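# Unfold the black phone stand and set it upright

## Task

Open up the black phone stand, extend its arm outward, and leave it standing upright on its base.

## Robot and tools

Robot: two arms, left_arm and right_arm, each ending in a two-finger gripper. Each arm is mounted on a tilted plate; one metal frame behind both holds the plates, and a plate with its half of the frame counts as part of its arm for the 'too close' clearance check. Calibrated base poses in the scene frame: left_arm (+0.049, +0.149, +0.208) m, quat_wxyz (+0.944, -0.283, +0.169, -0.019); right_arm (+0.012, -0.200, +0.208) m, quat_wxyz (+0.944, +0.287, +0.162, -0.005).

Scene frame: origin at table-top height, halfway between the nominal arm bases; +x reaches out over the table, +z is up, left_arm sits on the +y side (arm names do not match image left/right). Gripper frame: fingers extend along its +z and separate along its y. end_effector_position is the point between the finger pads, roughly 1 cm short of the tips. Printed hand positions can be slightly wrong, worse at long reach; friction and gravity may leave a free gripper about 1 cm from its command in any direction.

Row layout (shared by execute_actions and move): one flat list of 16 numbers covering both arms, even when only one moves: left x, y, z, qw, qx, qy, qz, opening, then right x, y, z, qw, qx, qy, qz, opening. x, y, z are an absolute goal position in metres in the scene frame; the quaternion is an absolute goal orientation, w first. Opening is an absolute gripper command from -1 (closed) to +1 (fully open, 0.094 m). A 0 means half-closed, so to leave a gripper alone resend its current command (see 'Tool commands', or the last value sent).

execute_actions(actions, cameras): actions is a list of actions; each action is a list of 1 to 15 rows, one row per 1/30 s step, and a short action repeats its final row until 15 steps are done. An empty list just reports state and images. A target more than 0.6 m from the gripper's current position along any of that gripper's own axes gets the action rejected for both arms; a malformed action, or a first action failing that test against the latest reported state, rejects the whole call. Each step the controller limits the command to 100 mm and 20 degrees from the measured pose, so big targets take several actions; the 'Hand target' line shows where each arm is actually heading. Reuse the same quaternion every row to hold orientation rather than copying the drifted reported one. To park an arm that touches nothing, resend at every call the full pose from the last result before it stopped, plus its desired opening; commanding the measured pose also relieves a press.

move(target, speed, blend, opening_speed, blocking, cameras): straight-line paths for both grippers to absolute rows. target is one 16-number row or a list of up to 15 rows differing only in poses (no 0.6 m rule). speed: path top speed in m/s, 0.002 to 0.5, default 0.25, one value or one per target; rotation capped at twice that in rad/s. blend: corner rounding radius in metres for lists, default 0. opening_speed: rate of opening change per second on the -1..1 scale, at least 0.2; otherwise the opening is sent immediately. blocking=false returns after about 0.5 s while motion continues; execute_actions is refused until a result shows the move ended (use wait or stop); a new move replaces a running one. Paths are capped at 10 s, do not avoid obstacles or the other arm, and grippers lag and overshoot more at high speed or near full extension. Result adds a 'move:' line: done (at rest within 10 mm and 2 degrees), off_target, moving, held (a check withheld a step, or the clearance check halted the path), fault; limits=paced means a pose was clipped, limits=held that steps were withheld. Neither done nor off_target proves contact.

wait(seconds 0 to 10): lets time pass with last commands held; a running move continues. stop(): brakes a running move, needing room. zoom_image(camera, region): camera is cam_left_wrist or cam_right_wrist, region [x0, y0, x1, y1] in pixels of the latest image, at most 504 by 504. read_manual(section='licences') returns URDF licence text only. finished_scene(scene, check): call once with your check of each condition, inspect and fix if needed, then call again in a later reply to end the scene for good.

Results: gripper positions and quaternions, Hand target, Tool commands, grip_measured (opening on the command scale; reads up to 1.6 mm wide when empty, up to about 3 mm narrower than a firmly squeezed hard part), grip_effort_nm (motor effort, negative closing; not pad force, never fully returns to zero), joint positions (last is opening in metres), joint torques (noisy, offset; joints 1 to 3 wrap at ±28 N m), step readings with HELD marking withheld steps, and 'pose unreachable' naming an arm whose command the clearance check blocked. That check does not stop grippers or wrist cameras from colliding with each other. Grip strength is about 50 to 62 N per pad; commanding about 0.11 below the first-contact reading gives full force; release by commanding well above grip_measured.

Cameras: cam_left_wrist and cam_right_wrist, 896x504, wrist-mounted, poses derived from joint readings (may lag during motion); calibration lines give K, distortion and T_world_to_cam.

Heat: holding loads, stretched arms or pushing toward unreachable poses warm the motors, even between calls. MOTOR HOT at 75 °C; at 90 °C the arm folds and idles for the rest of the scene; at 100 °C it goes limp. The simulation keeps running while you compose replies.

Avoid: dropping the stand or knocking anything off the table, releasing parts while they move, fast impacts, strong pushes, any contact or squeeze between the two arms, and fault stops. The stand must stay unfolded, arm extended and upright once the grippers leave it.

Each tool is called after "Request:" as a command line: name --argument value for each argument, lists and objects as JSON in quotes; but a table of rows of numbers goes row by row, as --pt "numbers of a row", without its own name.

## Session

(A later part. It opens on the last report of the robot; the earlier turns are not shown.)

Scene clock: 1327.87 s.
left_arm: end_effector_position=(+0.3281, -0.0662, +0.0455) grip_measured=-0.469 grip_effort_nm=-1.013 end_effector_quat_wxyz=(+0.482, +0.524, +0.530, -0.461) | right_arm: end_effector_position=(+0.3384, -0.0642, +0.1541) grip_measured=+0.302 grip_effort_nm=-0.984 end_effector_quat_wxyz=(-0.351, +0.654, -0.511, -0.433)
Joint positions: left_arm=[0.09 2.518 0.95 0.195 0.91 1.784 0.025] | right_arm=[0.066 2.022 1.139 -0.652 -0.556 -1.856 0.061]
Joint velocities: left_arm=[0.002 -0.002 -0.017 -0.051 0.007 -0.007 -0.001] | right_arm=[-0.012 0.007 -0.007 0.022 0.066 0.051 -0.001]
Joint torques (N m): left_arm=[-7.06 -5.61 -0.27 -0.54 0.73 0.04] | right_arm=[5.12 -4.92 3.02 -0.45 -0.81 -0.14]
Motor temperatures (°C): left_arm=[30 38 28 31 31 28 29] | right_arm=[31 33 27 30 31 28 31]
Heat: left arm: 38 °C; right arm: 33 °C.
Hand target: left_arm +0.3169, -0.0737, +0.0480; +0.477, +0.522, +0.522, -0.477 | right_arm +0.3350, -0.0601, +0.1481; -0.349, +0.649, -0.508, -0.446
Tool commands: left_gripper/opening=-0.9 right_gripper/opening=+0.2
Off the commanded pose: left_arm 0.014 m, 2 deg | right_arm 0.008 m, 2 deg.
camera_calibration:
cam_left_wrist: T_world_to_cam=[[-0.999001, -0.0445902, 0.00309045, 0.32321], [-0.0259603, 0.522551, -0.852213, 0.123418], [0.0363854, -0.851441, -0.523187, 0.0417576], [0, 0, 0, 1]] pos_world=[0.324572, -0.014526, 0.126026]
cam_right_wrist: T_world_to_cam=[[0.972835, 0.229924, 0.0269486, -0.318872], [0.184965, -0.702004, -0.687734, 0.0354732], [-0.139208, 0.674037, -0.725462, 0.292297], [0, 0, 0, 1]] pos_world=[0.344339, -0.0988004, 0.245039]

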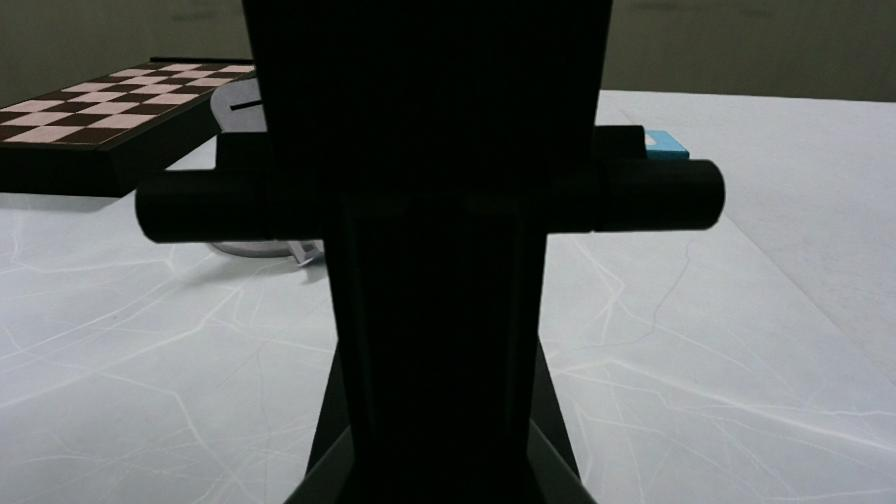

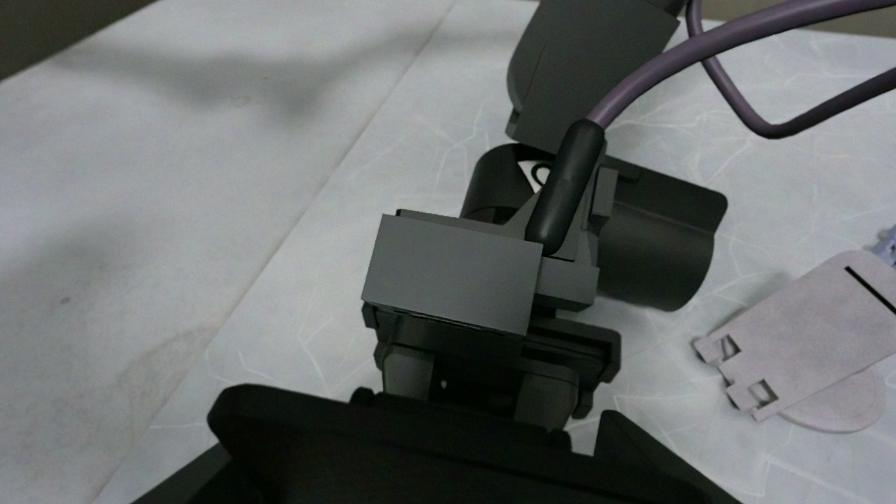

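Request:
move --target '[0.317,-0.074,0.048,0.4777,0.5233,0.5233,-0.4777,-0.9,0.338,-0.063,0.152,0.3487,-0.6494,0.5074,0.4463,0.62]' --opening_speed 0.5

Request:
move --pt "0.317 -0.074 0.048 0.4777 0.5233 0.5233 -0.4777 -0.9 0.35 -0.12 0.175 0.3487 -0.6494 0.5074 0.4463 0.62" --pt "0.317 -0.074 0.048 0.4777 0.5233 0.5233 -0.4777 -0.9 0.35 -0.21 0.13 0.4545 -0.5417 0.5417 0.4545 0.62" --speed 0.15

Scene clock: 1336.90 s.
left_arm: end_effector_position=(+0.3281, -0.0662, +0.0455) grip_measured=-0.469 grip_effort_nm=-1.013 end_effector_quat_wxyz=(+0.482, +0.524, +0.531, -0.461) | right_arm: end_effector_position=(+0.3420, -0.0655, +0.1558) grip_measured=+0.618 grip_effort_nm=0.159 end_effector_quat_wxyz=(-0.352, +0.654, -0.511, -0.432)
Joint positions: left_arm=[0.09 2.518 0.95 0.195 0.91 1.784 0.025] | right_arm=[0.066 2.022 1.154 -0.665 -0.556 -1.856 0.076]
Joint velocities: left_arm=[-0.017 0.007 0.002 -0.037 -0.051 -0.051 0] | right_arm=[-0.012 -0.007 0.002 -0.007 -0.007 -0.081 -0.002]
Joint torques (N m): left_arm=[-7.08 -5.72 -0.34 -0.56 0.74 0.03] | right_arm=[5.04 -5.83 2.92 -0.53 -0.8 -0.15]
Motor temperatures (°C): left_arm=[31 38 28 31 31 28 29] | right_arm=[31 33 27 30 31 28 31]
Heat: left arm: 38 °C; right arm: 33 °C.
Hand target: left_arm +0.3169, -0.0737, +0.0480; +0.477, +0.522, +0.522, -0.477 | right_arm +0.3379, -0.0631, +0.1521; -0.349, +0.649, -0.508, -0.446
Off the commanded pose: left_arm 0.014 m, 2 deg | right_arm 0.006 m, 2 deg.
move: off_target (left_arm)
camera_calibration:
cam_left_wrist: T_world_to_cam=[[-0.999004, -0.0445173, 0.00309289, 0.323203], [-0.0259379, 0.522872, -0.852017, 0.123362], [0.0363123, -0.851248, -0.523505, 0.0417807], [0, 0, 0, 1]] pos_world=[0.324564, -0.0145488, 0.12598]
cam_right_wrist: T_world_to_cam=[[0.97299, 0.228957, 0.0294779, -0.322631], [0.186045, -0.70214, -0.687303, 0.0346014], [-0.136665, 0.674224, -0.725772, 0.294088], [0, 0, 0, 1]] pos_world=[0.347671, -0.100117, 0.246733]

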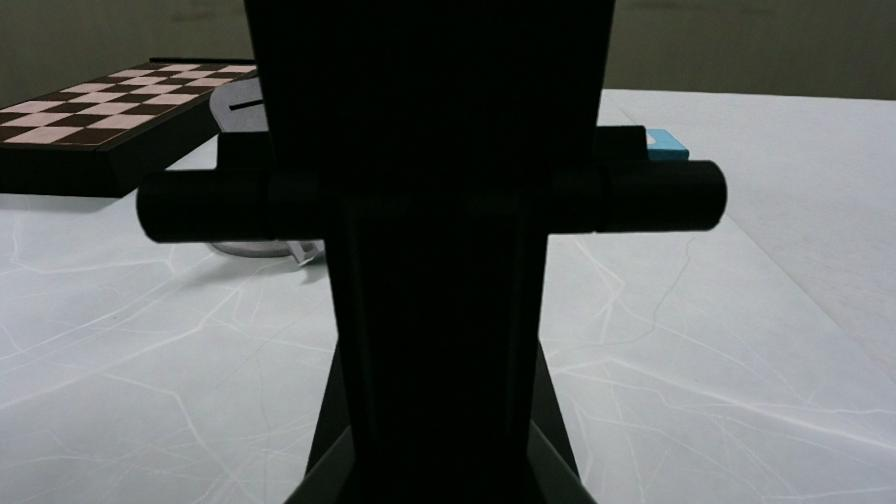

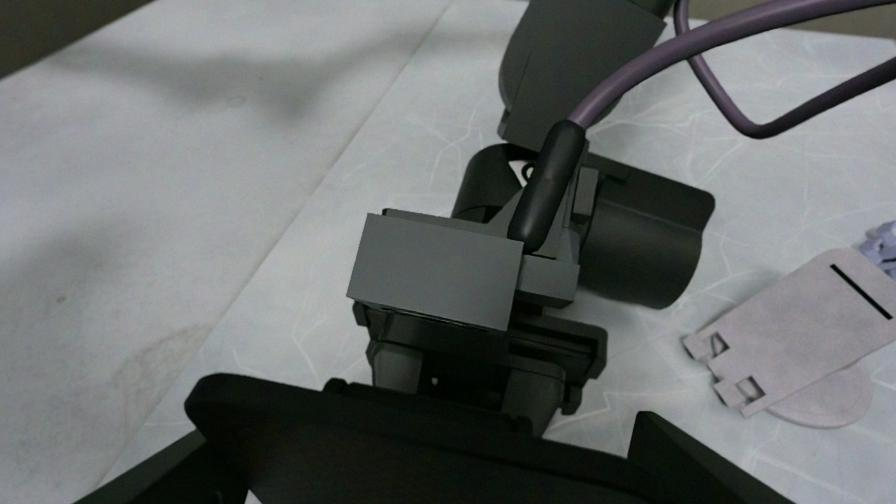

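Scene clock: 1339.10 s.
left_arm: end_effector_position=(+0.3281, -0.0662, +0.0455) grip_measured=-0.469 grip_effort_nm=-1.013 end_effector_quat_wxyz=(+0.482, +0.524, +0.531, -0.461) | right_arm: end_effector_position=(+0.3428, -0.2075, +0.1205) grip_measured=+0.618 grip_effort_nm=0.164 end_effector_quat_wxyz=(-0.390, +0.522, -0.616, -0.443)
Joint positions: left_arm=[0.09 2.518 0.95 0.195 0.91 1.784 0.025] | right_arm=[-0.412 1.963 1.214 -0.926 -0.717 -2.076 0.076]
Joint velocities: left_arm=[0.007 -0.007 -0.002 0.007 -0.007 -0.066 0] | right_arm=[-0.012 -0.002 0.002 -0.007 0.022 0.022 -0.001]
Joint torques (N m): left_arm=[-7.19 -5.71 -0.31 -0.56 0.71 0.05] | right_arm=[3.74 -11.23 0.84 -1.03 -0.82 -0.19]
Motor temperatures (°C): left_arm=[31 38 28 31 31 28 29] | right_arm=[31 34 27 30 31 28 31]
Heat: left arm: 38 °C; right arm: 34 °C.
Hand target: left_arm +0.3169, -0.0737, +0.0480; +0.477, +0.522, +0.522, -0.477 | right_arm +0.3479, -0.2112, +0.1297; +0.408, -0.521, +0.613, +0.431
Off the commanded pose: left_arm 0.014 m, 2 deg | right_arm 0.012 m, 12 deg.
joint sent to its limit (right arm) — joint 6 (wrist roll), lower limit. The joint targets are off in orientation, not in position.
move: off_target (left_arm, right_arm)
camera_calibration:
cam_left_wrist: T_world_to_cam=[[-0.999004, -0.0445173, 0.00309289, 0.323203], [-0.0259379, 0.522872, -0.852017, 0.123362], [0.0363123, -0.851248, -0.523505, 0.0417807], [0, 0, 0, 1]] pos_world=[0.324564, -0.0145488, 0.12598]
cam_right_wrist: T_world_to_cam=[[0.989513, -0.0656862, -0.128647, -0.337561], [-0.139595, -0.66374, -0.734821, 0.0358745], [-0.0371208, 0.745074, -0.665949, 0.337729], [0, 0, 0, 1]] pos_world=[0.351566, -0.249995, 0.207845]

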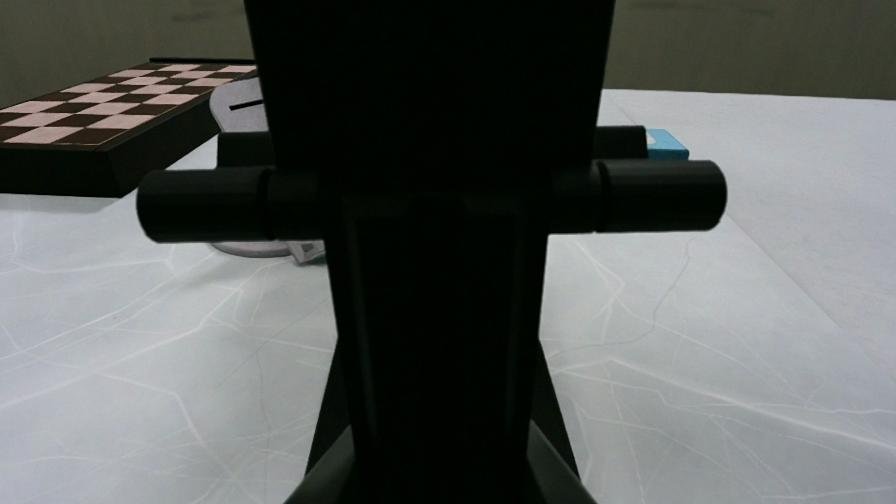

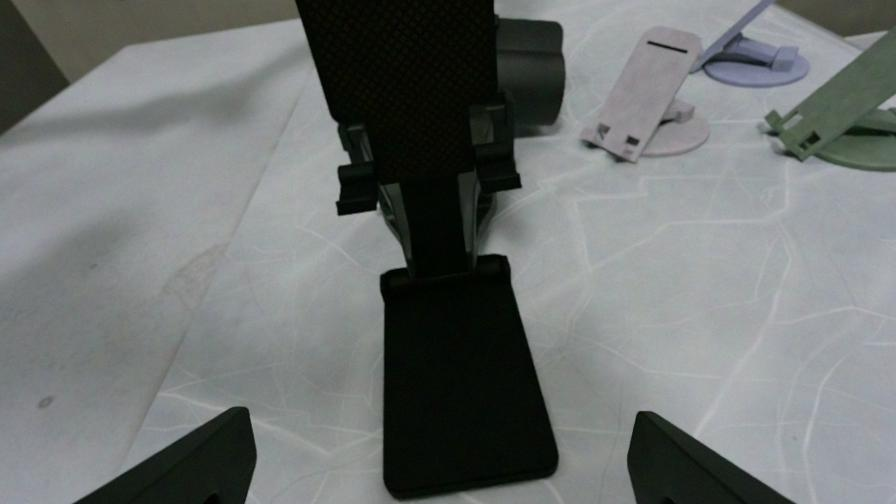

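Request:
move --pt "0.317 -0.074 0.048 0.4777 0.5233 0.5233 -0.4777 -0.9 0.345 -0.15 0.097 0.3378 -0.3686 0.6384 0.5851 0.9" --speed 0.12

Scene clock: 1346.53 s.
left_arm: end_effector_position=(+0.3281, -0.0662, +0.0455) grip_measured=-0.469 grip_effort_nm=-1.013 end_effector_quat_wxyz=(+0.482, +0.524, +0.530, -0.460) | right_arm: end_effector_position=(+0.3454, -0.1615, +0.0993) grip_measured=+0.898 grip_effort_nm=0.164 end_effector_quat_wxyz=(+0.335, -0.375, +0.646, +0.575)
Joint positions: left_arm=[0.09 2.518 0.95 0.195 0.91 1.784 0.025] | right_arm=[-0.375 2.204 1.297 -0.926 -0.86 -1.795 0.089]
Joint velocities: left_arm=[-0.012 0.002 -0.002 -0.022 0.066 0.022 0] | right_arm=[0.002 -0.012 0.007 -0.051 -0.037 0.051 -0.001]
Joint torques (N m): left_arm=[-7.13 -5.67 -0.27 -0.56 0.71 0.05] | right_arm=[6.06 -6.13 1.54 -0.99 -0.73 0.07]
Motor temperatures (°C): left_arm=[31 38 28 31 31 28 29] | right_arm=[31 36 27 31 31 28 30]
Heat: left arm: 38 °C; right arm: 36 °C.
Hand target: left_arm +0.3169, -0.0737, +0.0480; +0.477, +0.522, +0.522, -0.477 | right_arm +0.3461, -0.1509, +0.0964; +0.337, -0.368, +0.639, +0.585
Off the commanded pose: left_arm 0.014 m, 2 deg | right_arm 0.012 m, 2 deg.
move: off_target (left_arm, right_arm)
camera_calibration:
cam_left_wrist: T_world_to_cam=[[-0.999007, -0.0444747, 0.00271385, 0.323224], [-0.0255927, 0.522882, -0.852021, 0.12325], [0.0364744, -0.851244, -0.523501, 0.0417276], [0, 0, 0, 1]] pos_world=[0.324536, -0.0145495, 0.125979]
cam_right_wrist: T_world_to_cam=[[0.873386, -0.0623332, -0.483022, -0.264031], [-0.446113, -0.500291, -0.742086, 0.184139], [-0.195395, 0.863611, -0.464755, 0.343256], [0, 0, 0, 1]] pos_world=[0.379818, -0.220774, 0.168644]

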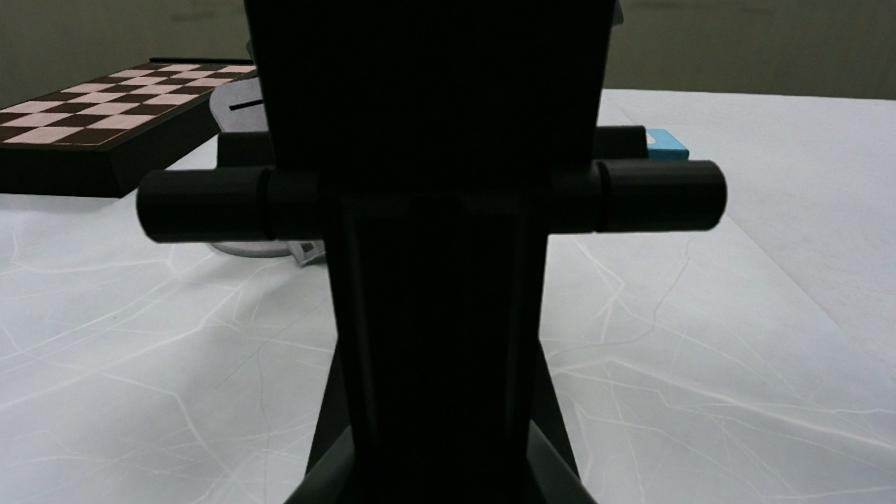

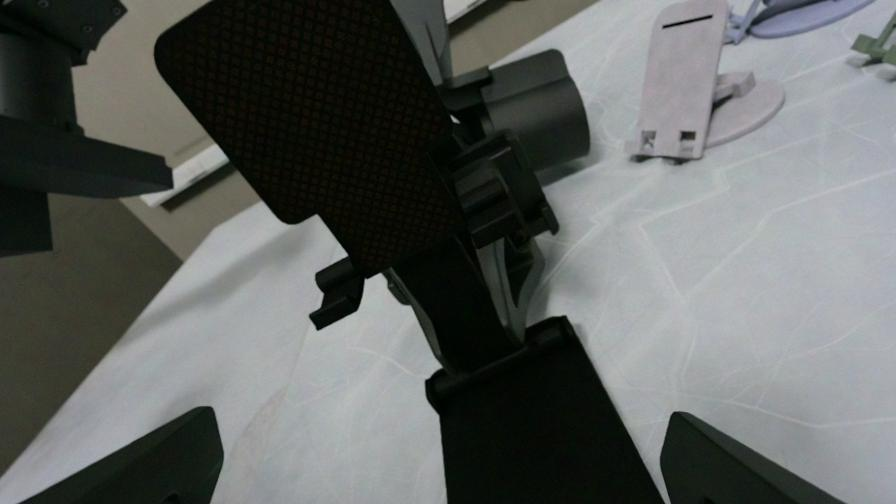

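Request:
move --pt "0.317 -0.074 0.048 0.4777 0.5233 0.5233 -0.4777 -0.9 0.342 -0.16 0.10 0.4564 -0.5436 0.4981 0.4981 0.9" --speed 0.15

Scene clock: 1351.93 s.
left_arm: end_effector_position=(+0.3281, -0.0662, +0.0455) grip_measured=-0.469 grip_effort_nm=-1.013 end_effector_quat_wxyz=(+0.482, +0.524, +0.530, -0.460) | right_arm: end_effector_position=(+0.3349, -0.1584, +0.0955) grip_measured=+0.898 grip_effort_nm=0.164 end_effector_quat_wxyz=(-0.395, +0.505, -0.586, -0.495)
Joint positions: left_arm=[0.09 2.518 0.95 0.195 0.91 1.784 0.025] | right_arm=[-0.355 2.151 1.23 -0.854 -0.778 -2.076 0.089]
Joint velocities: left_arm=[-0.002 -0.007 -0.017 -0.007 -0.022 -0.022 0] | right_arm=[0.012 0.012 -0.007 0.066 0.007 0.022 -0.001]
Joint torques (N m): left_arm=[-7.08 -5.68 -0.21 -0.56 0.7 0.04] | right_arm=[6.01 -10.84 0.32 -0.83 -0.48 -0.16]
Motor temperatures (°C): left_arm=[31 38 28 31 31 28 29] | right_arm=[31 36 27 31 31 28 30]
Heat: left arm: 38 °C; right arm: 36 °C.
Hand target: left_arm +0.3169, -0.0737, +0.0480; +0.477, +0.522, +0.522, -0.477 | right_arm +0.3421, -0.1592, +0.1006; +0.408, -0.521, +0.580, +0.475
Off the commanded pose: left_arm 0.014 m, 2 deg | right_arm 0.009 m, 13 deg.
joint sent to its limit (right arm) — joint 6 (wrist roll), lower limit. The joint targets are off in orientation, not in position.
move: off_target (left_arm, right_arm)
camera_calibration:
cam_left_wrist: T_world_to_cam=[[-0.99901, -0.0444321, 0.00233482, 0.323245], [-0.0252476, 0.522892, -0.852025, 0.123138], [0.0366364, -0.85124, -0.523496, 0.0416745], [0, 0, 0, 1]] pos_world=[0.324507, -0.0145503, 0.125978]
cam_right_wrist: T_world_to_cam=[[0.985149, -0.0032524, -0.171673, -0.314314], [-0.140941, -0.586376, -0.797683, 0.0676513], [-0.0980708, 0.810032, -0.578126, 0.306505], [0, 0, 0, 1]] pos_world=[0.349241, -0.209632, 0.177204]

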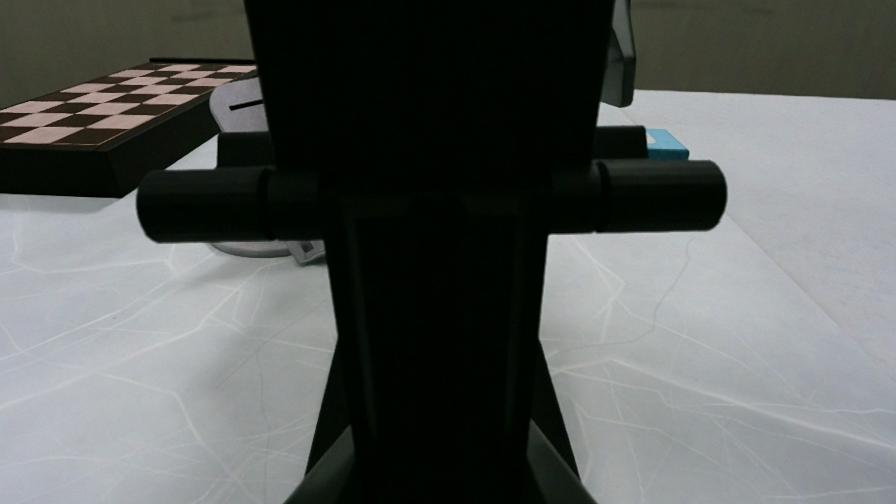

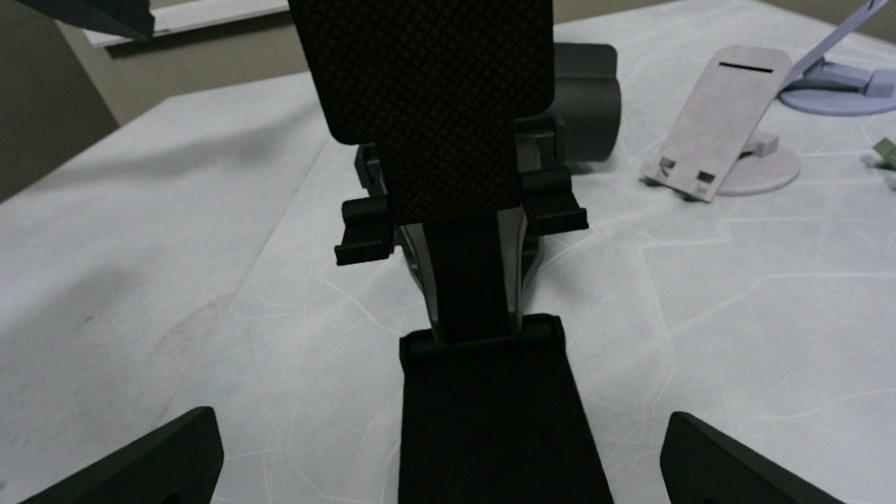

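Request:
move --pt "0.317 -0.074 0.048 0.4777 0.5233 0.5233 -0.4777 -0.9 0.347 -0.11 0.101 0.4564 -0.5436 0.4981 0.4981 0.9" --speed 0.1

Scene clock: 1356.10 s.
left_arm: end_effector_position=(+0.3281, -0.0662, +0.0455) grip_measured=-0.469 grip_effort_nm=-1.018 end_effector_quat_wxyz=(+0.482, +0.524, +0.530, -0.460) | right_arm: end_effector_position=(+0.3490, -0.1213, +0.1040) grip_measured=+0.898 grip_effort_nm=0.168 end_effector_quat_wxyz=(-0.429, +0.537, -0.545, -0.481)
Joint positions: left_arm=[0.09 2.518 0.95 0.195 0.91 1.784 0.025] | right_arm=[-0.247 2.184 1.23 -0.751 -0.812 -2.077 0.089]
Joint velocities: left_arm=[-0.007 0.017 -0.002 -0.037 0.081 -0.051 -0.001] | right_arm=[-0.012 -0.002 0.002 -0.007 -0.022 -0.037 0.001]
Joint torques (N m): left_arm=[-7.15 -5.63 -0.25 -0.56 0.74 0.02] | right_arm=[6.35 -5.65 1.33 -0.71 -0.87 -0.12]
Motor temperatures (°C): left_arm=[31 38 28 31 31 28 29] | right_arm=[31 36 27 31 31 28 30]
Heat: left arm: 38 °C; right arm: 36 °C.
Hand target: left_arm +0.3169, -0.0737, +0.0480; +0.477, +0.522, +0.522, -0.477 | right_arm +0.3476, -0.1100, +0.1015; -0.438, +0.534, -0.534, -0.488
Off the commanded pose: left_arm 0.014 m, 2 deg | right_arm 0.012 m, 7 deg.
joint sent to its limit (right arm) — joint 6 (wrist roll), lower limit. The joint targets are off in orientation, not in position.
move: off_target (left_arm, right_arm)
camera_calibration:
cam_left_wrist: T_world_to_cam=[[-0.99901, -0.0444321, 0.00233482, 0.323245], [-0.0252476, 0.522892, -0.852025, 0.123138], [0.0366364, -0.85124, -0.523496, 0.0416745], [0, 0, 0, 1]] pos_world=[0.324507, -0.0145503, 0.125978]
cam_right_wrist: T_world_to_cam=[[0.997978, 0.035002, -0.0530561, -0.338788], [-0.0242496, -0.561918, -0.826837, 0.0634228], [-0.0587541, 0.826452, -0.559933, 0.269114], [0, 0, 0, 1]] pos_world=[0.355452, -0.174913, 0.185151]

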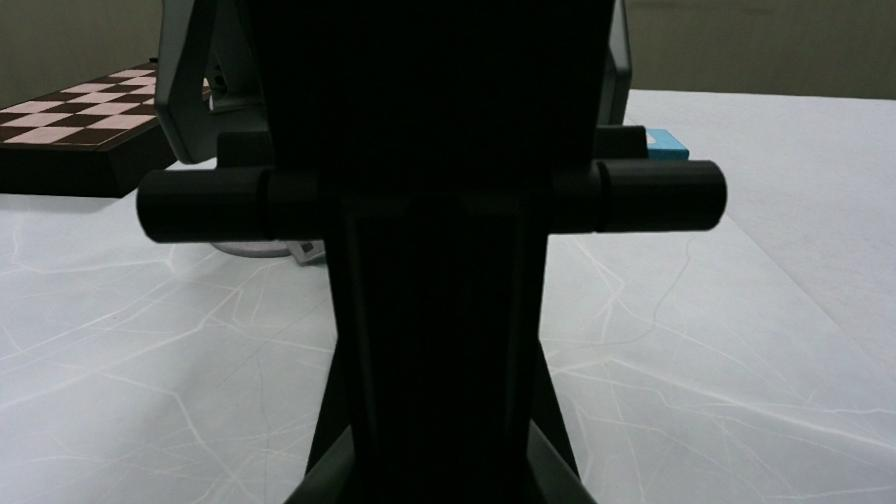

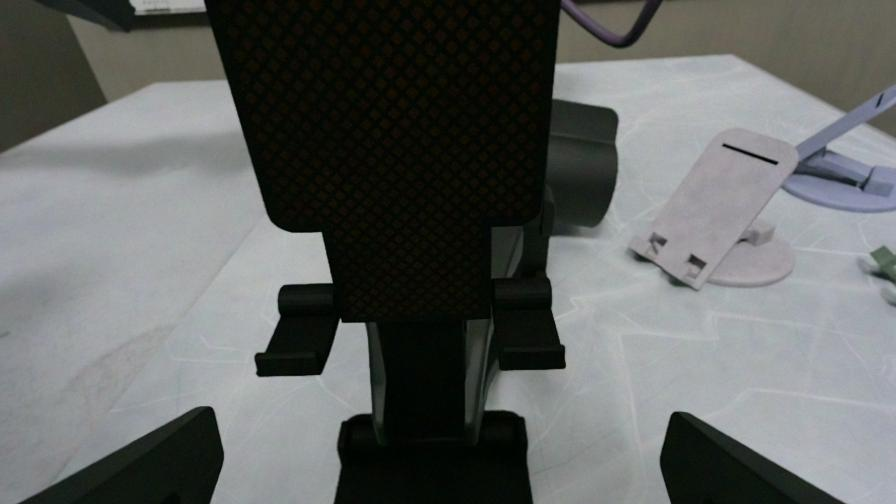

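Request:
move --pt "0.317 -0.074 0.048 0.4777 0.5233 0.5233 -0.4777 -0.9 0.335 -0.063 0.097 0.4564 -0.5436 0.4981 0.4981 0.9" --speed 0.08

Scene clock: 1359.20 s.
left_arm: end_effector_position=(+0.3281, -0.0662, +0.0455) grip_measured=-0.469 grip_effort_nm=-1.013 end_effector_quat_wxyz=(+0.482, +0.524, +0.530, -0.460) | right_arm: end_effector_position=(+0.3424, -0.0751, +0.0980) grip_measured=+0.898 grip_effort_nm=0.159 end_effector_quat_wxyz=(-0.451, +0.550, -0.507, -0.487)
Joint positions: left_arm=[0.09 2.518 0.95 0.195 0.91 1.784 0.025] | right_arm=[-0.162 2.281 1.211 -0.617 -0.852 -2.077 0.089]
Joint velocities: left_arm=[-0.027 -0.017 0.012 0.051 -0.022 0.051 0] | right_arm=[-0.012 0.017 0.007 -0.022 0.037 0.022 -0.001]
Joint torques (N m): left_arm=[-7.13 -5.68 -0.32 -0.54 0.71 0.03] | right_arm=[6.93 -5.41 0.28 -0.57 -0.95 -0.07]
Motor temperatures (°C): left_arm=[31 38 28 30 31 28 29] | right_arm=[31 36 27 31 31 28 30]
Heat: left arm: 38 °C; right arm: 36 °C.
Hand target: left_arm +0.3169, -0.0737, +0.0480; +0.477, +0.522, +0.522, -0.477 | right_arm +0.3360, -0.0631, +0.0970; -0.456, +0.543, -0.498, -0.499
Off the commanded pose: left_arm 0.014 m, 2 deg | right_arm 0.014 m, 2 deg.
move: off_target (left_arm, right_arm)
camera_calibration:
cam_left_wrist: T_world_to_cam=[[-0.99901, -0.0444321, 0.00233482, 0.323245], [-0.0252476, 0.522892, -0.852025, 0.123138], [0.0366364, -0.85124, -0.523496, 0.0416745], [0, 0, 0, 1]] pos_world=[0.324507, -0.0145503, 0.125978]
cam_right_wrist: T_world_to_cam=[[0.997148, 0.0744669, 0.0122632, -0.337327], [0.0489595, -0.514622, -0.856018, 0.0656326], [-0.0574341, 0.854177, -0.5168, 0.224552], [0, 0, 0, 1]] pos_world=[0.346048, -0.132912, 0.176368]

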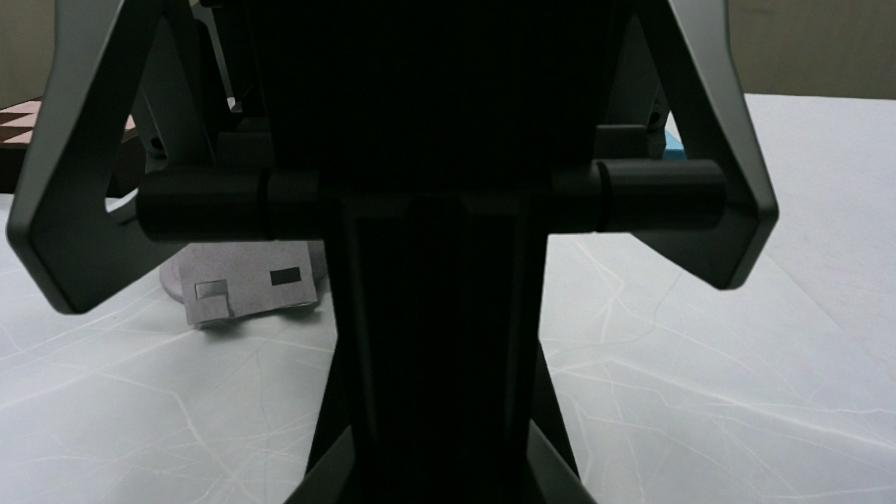

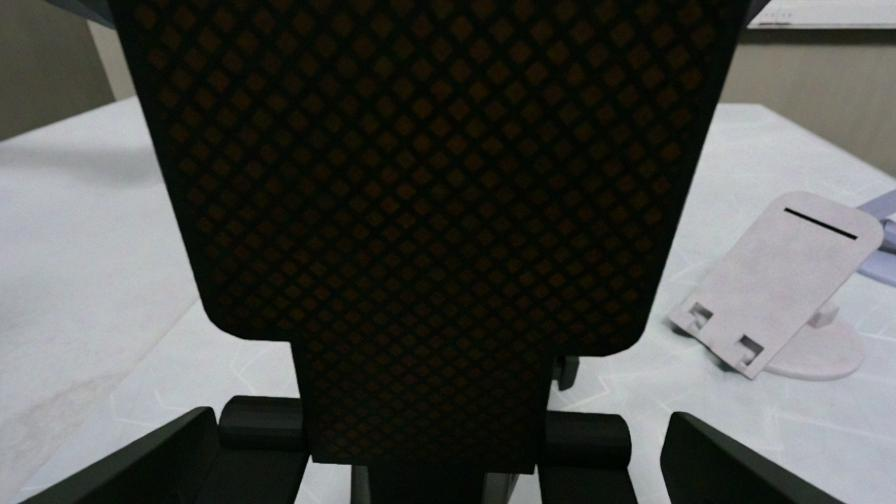

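Request:
move --target '[0.317,-0.074,0.048,0.4777,0.5233,0.5233,-0.4777,-0.9,0.333,-0.063,0.097,0.4564,-0.5436,0.4981,0.4981,0.3]' --opening_speed 0.5

Scene clock: 1363.77 s.
left_arm: end_effector_position=(+0.3281, -0.0662, +0.0455) grip_measured=-0.469 grip_effort_nm=-1.013 end_effector_quat_wxyz=(+0.482, +0.524, +0.530, -0.460) | right_arm: end_effector_position=(+0.3389, -0.0737, +0.0976) grip_measured=+0.455 grip_effort_nm=-0.921 end_effector_quat_wxyz=(-0.451, +0.549, -0.507, -0.488)
Joint positions: left_arm=[0.09 2.518 0.95 0.195 0.91 1.784 0.025] | right_arm=[-0.162 2.281 1.198 -0.608 -0.853 -2.077 0.068]
Joint velocities: left_arm=[-0.002 -0.002 -0.012 0.007 -0.022 -0.095 0] | right_arm=[0.007 -0.007 -0.007 0.007 0.051 -0.037 -0.001]
Joint torques (N m): left_arm=[-7.13 -5.67 -0.29 -0.54 0.74 0.03] | right_arm=[6.97 -5.85 0.16 -0.58 -0.87 -0.12]
Motor temperatures (°C): left_arm=[31 38 28 30 31 28 30] | right_arm=[32 35 27 30 31 28 30]
Heat: left arm: 38 °C; right arm: 35 °C.
Hand target: left_arm +0.3169, -0.0737, +0.0480; +0.477, +0.522, +0.522, -0.477 | right_arm +0.3330, -0.0632, +0.0971; -0.456, +0.544, -0.498, -0.498
Off the commanded pose: left_arm 0.014 m, 2 deg | right_arm 0.012 m, 2 deg.
move: off_target (left_arm, right_arm)
camera_calibration:
cam_left_wrist: T_world_to_cam=[[-0.99901, -0.0444321, 0.00233482, 0.323245], [-0.0252476, 0.522892, -0.852025, 0.123138], [0.0366364, -0.85124, -0.523496, 0.0416745], [0, 0, 0, 1]] pos_world=[0.324507, -0.0145503, 0.125978]
cam_right_wrist: T_world_to_cam=[[0.997071, 0.0759234, 0.00918937, -0.333458], [0.0469732, -0.513151, -0.857012, 0.0671063], [-0.0603518, 0.854933, -0.515215, 0.223902], [0, 0, 0, 1]] pos_world=[0.342842, -0.131668, 0.175933]

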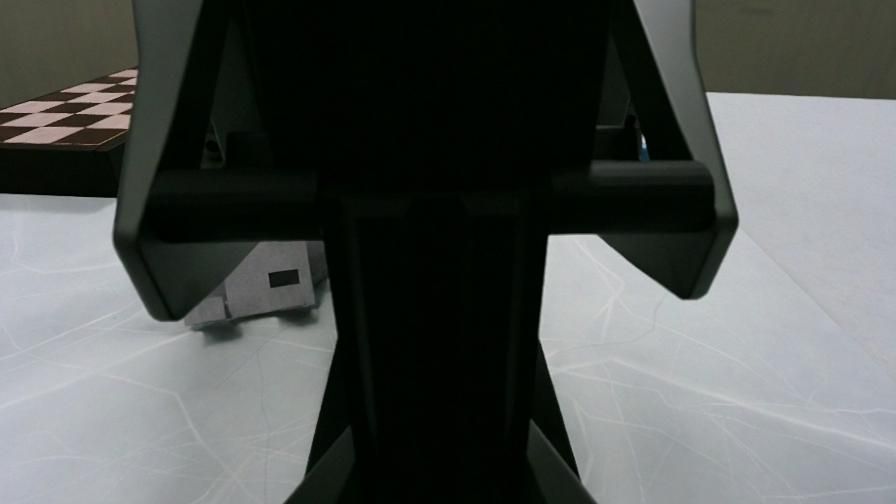

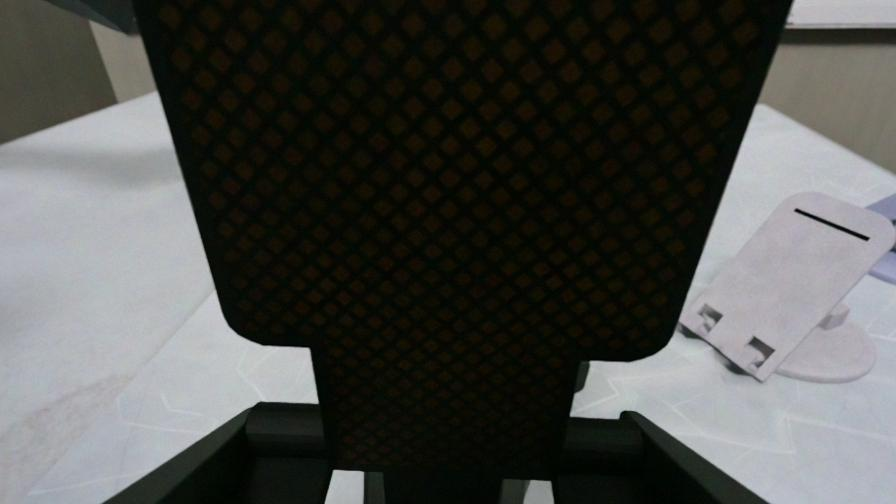

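Request:
move --target '[0.317,-0.074,0.048,0.4777,0.5233,0.5233,-0.4777,-0.9,0.333,-0.11,0.099,0.4564,-0.5436,0.4981,0.4981,0.3]' --speed 0.05

Request:
move --target '[0.317,-0.074,0.048,0.4777,0.5233,0.5233,-0.4777,-0.9,0.333,-0.135,0.102,0.4564,-0.5436,0.4981,0.4981,0.3]' --speed 0.05

Scene clock: 1367.20 s.
left_arm: end_effector_position=(+0.3222, -0.0728, +0.0485) grip_measured=-0.470 grip_effort_nm=-1.013 end_effector_quat_wxyz=(+0.477, +0.529, +0.523, -0.468) | right_arm: end_effector_position=(+0.3309, -0.0906, +0.0998) grip_measured=+0.447 grip_effort_nm=-0.989 end_effector_quat_wxyz=(-0.449, +0.532, -0.524, -0.491)
Joint positions: left_arm=[0.069 2.524 0.95 0.187 0.905 1.786 0.025] | right_arm=[-0.211 2.237 1.151 -0.627 -0.862 -2.086 0.068]
Joint velocities: left_arm=[0.002 -0.027 0.007 -0.051 -0.007 0.007 -0.001] | right_arm=[0.002 0.002 0.002 0.037 -0.022 -0.022 0]
Joint torques (N m): left_arm=[-5.39 -6.15 -0.23 -0.42 0.76 0.01] | right_arm=[2.1 -11.14 0.54 -1.28 -0.32 -0.08]
Motor temperatures (°C): left_arm=[31 38 28 30 31 28 30] | right_arm=[32 35 27 30 31 28 30]
Heat: left arm: 38 °C; right arm: 35 °C.
Hand target: left_arm +0.3169, -0.0741, +0.0480; +0.477, +0.522, +0.522, -0.477 | right_arm +0.3322, -0.1088, +0.0989; -0.437, +0.533, -0.540, -0.483
Off the commanded pose: left_arm 0.005 m, 1 deg | right_arm 0.019 m, 3 deg.
joint sent to its limit (right arm) — joint 6 (wrist roll), lower limit. The joint targets are off in orientation, not in position.
move: off_target (right_arm)
camera_calibration:
cam_left_wrist: T_world_to_cam=[[-0.999811, -0.019141, 0.00337414, 0.319129], [-0.0128301, 0.519565, -0.854334, 0.124925], [0.0145998, -0.854216, -0.519713, 0.0445496], [0, 0, 0, 1]] pos_world=[0.320021, -0.020743, 0.128804]
cam_right_wrist: T_world_to_cam=[[0.9986, 0.0445887, -0.0284437, -0.323833], [-0.00148599, -0.513938, -0.857826, 0.0767243], [-0.0528676, 0.856667, -0.513153, 0.236508], [0, 0, 0, 1]] pos_world=[0.335998, -0.148738, 0.17797]

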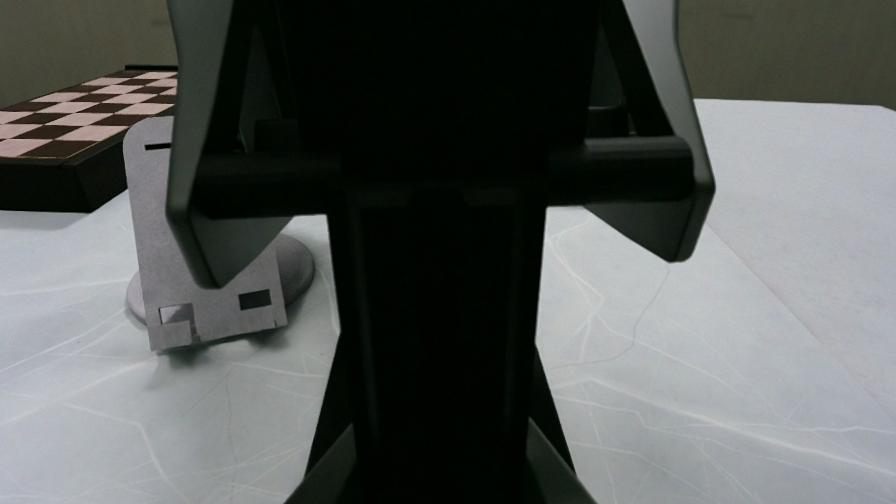

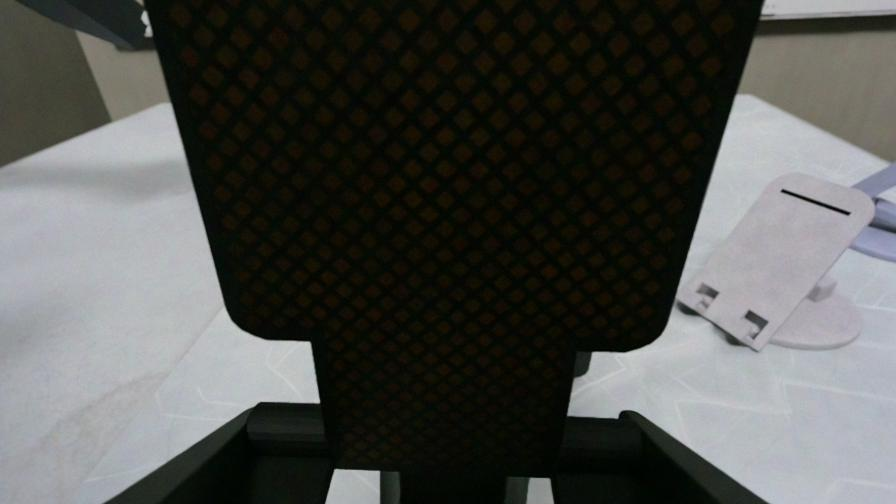

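Scene clock: 1368.53 s.
left_arm: end_effector_position=(+0.3220, -0.0740, +0.0503) grip_measured=-0.470 grip_effort_nm=-1.018 end_effector_quat_wxyz=(+0.478, +0.529, +0.520, -0.470) | right_arm: end_effector_position=(+0.3306, -0.1132, +0.1053) grip_measured=+0.446 grip_effort_nm=-0.989 end_effector_quat_wxyz=(-0.438, +0.523, -0.543, -0.490)
Joint positions: left_arm=[0.065 2.524 0.95 0.187 0.91 1.784 0.025] | right_arm=[-0.256 2.177 1.141 -0.691 -0.845 -2.086 0.068]
Joint velocities: left_arm=[-0.007 -0.007 -0.007 0.037 0.007 0.037 0] | right_arm=[-0.007 -0.007 0.002 -0.022 0.007 0.022 0]
Joint torques (N m): left_arm=[-4.94 -6.09 -0.2 -0.45 0.71 -0.01] | right_arm=[1.35 -11.52 0.64 -1.26 -0.18 -0.07]
Motor temperatures (°C): left_arm=[31 38 28 30 31 28 30] | right_arm=[32 36 26 31 31 28 30]
Heat: left arm: 38 °C; right arm: 36 °C.
Hand target: left_arm +0.3169, -0.0740, +0.0480; +0.477, +0.522, +0.522, -0.477 | right_arm +0.3321, -0.1338, +0.1023; -0.425, +0.527, -0.562, -0.476
Off the commanded pose: left_arm 0.006 m, 1 deg | right_arm 0.022 m, 6 deg.
joint sent to its limit (right arm) — joint 6 (wrist roll), lower limit. The joint targets are off in orientation, not in position.
move: off_target (right_arm)
camera_calibration:
cam_left_wrist: T_world_to_cam=[[-0.999853, -0.0169988, 0.0022976, 0.319134], [-0.0107084, 0.513922, -0.85777, 0.126197], [0.0134003, -0.857669, -0.514028, 0.0443162], [0, 0, 0, 1]] pos_world=[0.319845, -0.0214221, 0.130295]
cam_right_wrist: T_world_to_cam=[[0.997621, 0.0231657, -0.0649331, -0.320595], [-0.0425857, -0.533616, -0.844654, 0.0797923], [-0.0542164, 0.845409, -0.53136, 0.259709], [0, 0, 0, 1]] pos_world=[0.337311, -0.169555, 0.184578]

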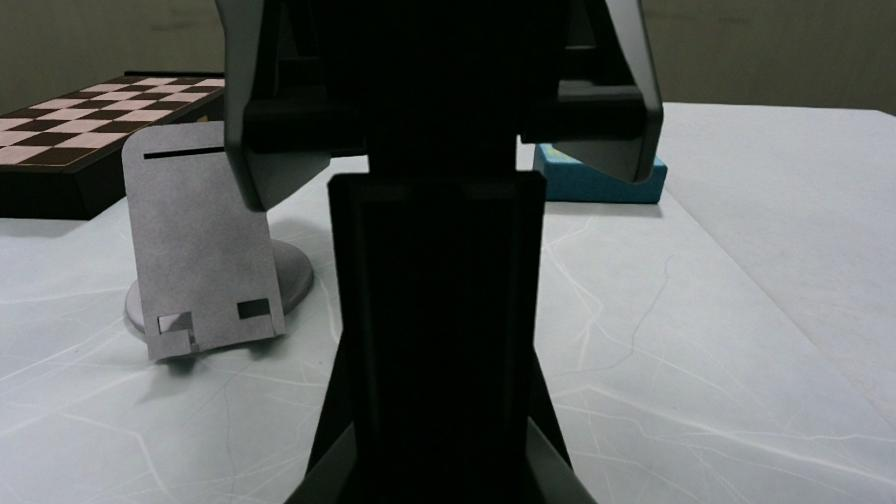

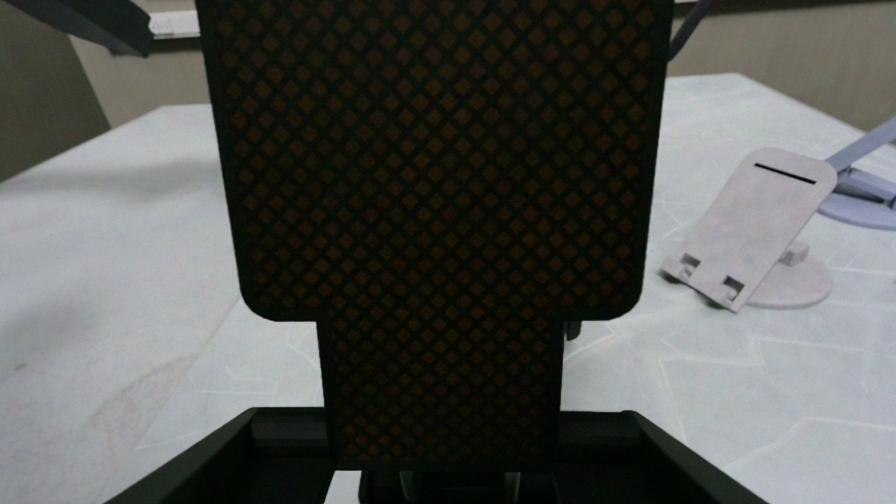

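Request:
move --target '[0.317,-0.074,0.048,0.4777,0.5233,0.5233,-0.4777,-0.9,0.333,-0.163,0.116,0.4564,-0.5436,0.4981,0.4981,0.3]' --speed 0.05

Scene clock: 1372.23 s.
left_arm: end_effector_position=(+0.3218, -0.0775, +0.0574) grip_measured=-0.470 grip_effort_nm=-1.013 end_effector_quat_wxyz=(+0.485, +0.523, +0.513, -0.478) | right_arm: end_effector_position=(+0.3301, -0.1393, +0.1169) grip_measured=+0.445 grip_effort_nm=-0.984 end_effector_quat_wxyz=(-0.423, +0.520, -0.561, -0.486)
Joint positions: left_arm=[0.053 2.524 0.95 0.187 0.936 1.778 0.025] | right_arm=[-0.298 2.091 1.136 -0.779 -0.815 -2.086 0.068]
Joint velocities: left_arm=[0.007 0.002 -0.002 0.007 -0.037 0.081 0] | right_arm=[-0.002 -0.022 0.012 -0.022 -0.037 -0.066 -0.001]
Joint torques (N m): left_arm=[-3.97 -6.06 -0.23 -0.46 0.43 0.11] | right_arm=[0.9 -12.05 1.51 -1.46 -0.26 -0.03]
Motor temperatures (°C): left_arm=[31 38 28 30 31 28 30] | right_arm=[31 37 26 31 31 28 30]
Heat: left arm: 38 °C; right arm: 37 °C.
Hand target: left_arm +0.3168, -0.0741, +0.0483; +0.477, +0.522, +0.522, -0.477 | right_arm +0.3318, -0.1613, +0.1164; -0.413, +0.521, -0.580, -0.470
Off the commanded pose: left_arm 0.011 m, 1 deg | right_arm 0.024 m, 9 deg.
joint sent to its limit (right arm) — joint 6 (wrist roll), lower limit. The joint targets are off in orientation, not in position.
move: off_target (left_arm, right_arm)
camera_calibration:
cam_left_wrist: T_world_to_cam=[[-0.999908, -0.0132151, 0.00292791, 0.319102], [-0.00901179, 0.488564, -0.872481, 0.132427], [0.0100994, -0.872428, -0.488638, 0.0434072], [0, 0, 0, 1]] pos_world=[0.319828, -0.0226127, 0.135817]
cam_right_wrist: T_world_to_cam=[[0.9954, 0.00797522, -0.0954741, -0.316601], [-0.0744858, -0.56233, -0.823552, 0.0796643], [-0.0602559, 0.826875, -0.559149, 0.290579], [0, 0, 0, 1]] pos_world=[0.338588, -0.19295, 0.197857]

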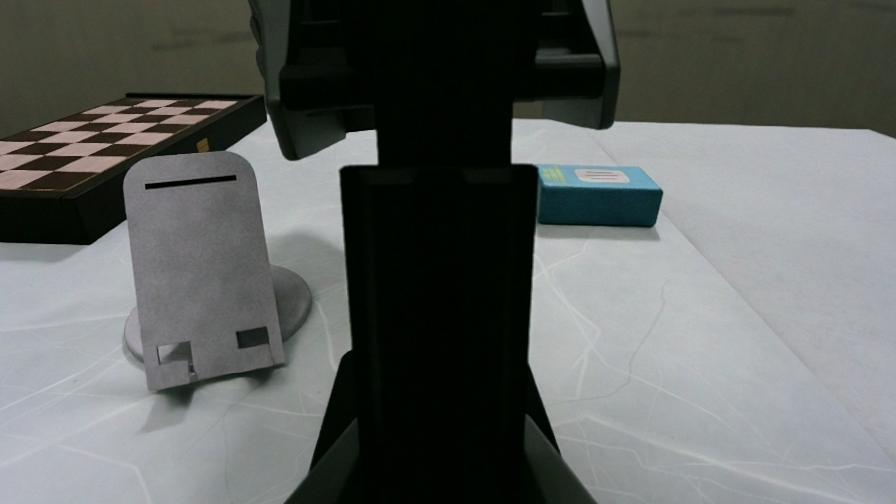

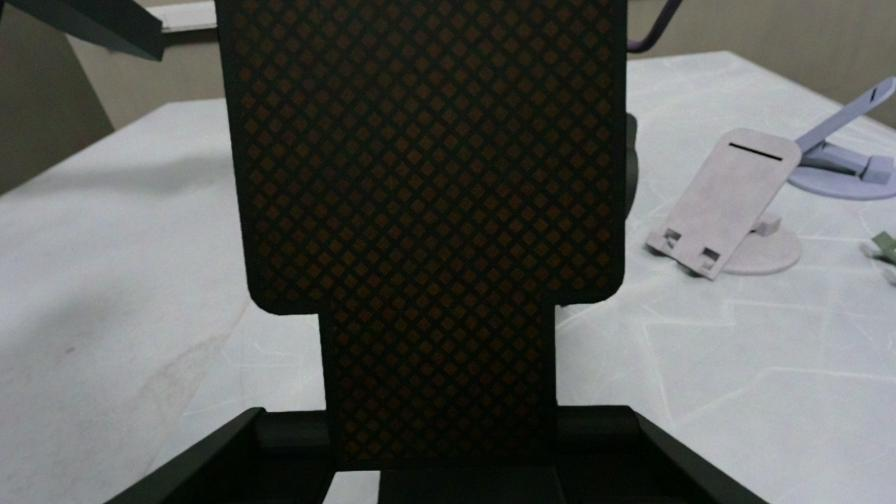

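Request:
move --target '[0.317,-0.074,0.048,0.4777,0.5233,0.5233,-0.4777,-0.9,0.333,-0.178,0.118,0.4564,-0.5436,0.4981,0.4981,0.3]' --speed 0.05

Scene clock: 1377.97 s.
left_arm: end_effector_position=(+0.3214, -0.0795, +0.0610) grip_measured=-0.470 grip_effort_nm=-1.013 end_effector_quat_wxyz=(+0.488, +0.520, +0.508, -0.482) | right_arm: end_effector_position=(+0.3292, -0.1513, +0.1216) grip_measured=+0.444 grip_effort_nm=-0.979 end_effector_quat_wxyz=(-0.419, +0.511, -0.571, -0.487)
Joint positions: left_arm=[0.046 2.524 0.95 0.187 0.947 1.774 0.025] | right_arm=[-0.323 2.06 1.136 -0.82 -0.812 -2.086 0.068]
Joint velocities: left_arm=[-0.017 0.002 -0.002 0.007 -0.037 -0.066 0] | right_arm=[-0.007 -0.007 0.007 -0.022 0.007 0.007 0]
Joint torques (N m): left_arm=[-3.45 -6.26 -0.28 -0.47 0.32 0.11] | right_arm=[0.16 -11.95 2.18 -1.44 -0.09 -0.02]
Motor temperatures (°C): left_arm=[30 38 28 30 31 28 30] | right_arm=[31 39 26 31 31 28 31]
Heat: left arm: 38 °C; right arm: 39 °C.
Hand target: left_arm +0.3167, -0.0740, +0.0484; +0.476, +0.522, +0.522, -0.477 | right_arm +0.3321, -0.1765, +0.1185; +0.405, -0.517, +0.593, +0.466
Off the commanded pose: left_arm 0.015 m, 2 deg | right_arm 0.027 m, 10 deg.
joint sent to its limit (right arm) — joint 6 (wrist roll), lower limit. The joint targets are off in orientation, not in position.
move: off_target (left_arm, right_arm)
camera_calibration:
cam_left_wrist: T_world_to_cam=[[-0.99995, -0.00976501, 0.00221255, 0.319042], [-0.00660274, 0.476993, -0.878882, 0.135182], [0.00752692, -0.878853, -0.477033, 0.0429661], [0, 0, 0, 1]] pos_world=[0.319596, -0.0236045, 0.1386]
cam_right_wrist: T_world_to_cam=[[0.992966, -0.00653131, -0.118221, -0.31375], [-0.101147, -0.565832, -0.818293, 0.0843598], [-0.0615487, 0.824495, -0.562512, 0.30353], [0, 0, 0, 1]] pos_world=[0.338758, -0.204575, 0.202679]

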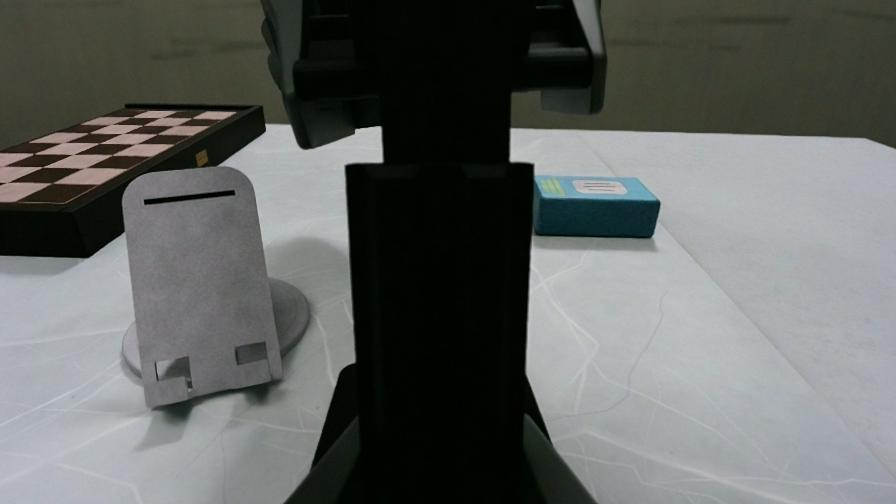

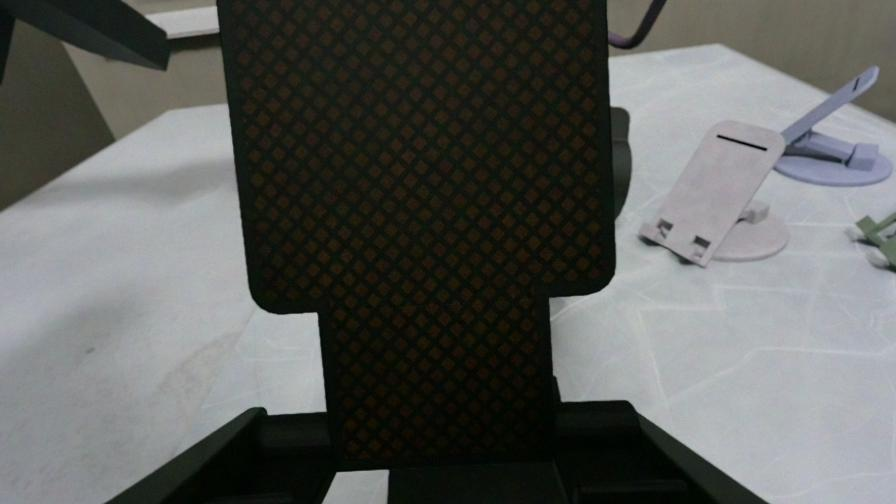

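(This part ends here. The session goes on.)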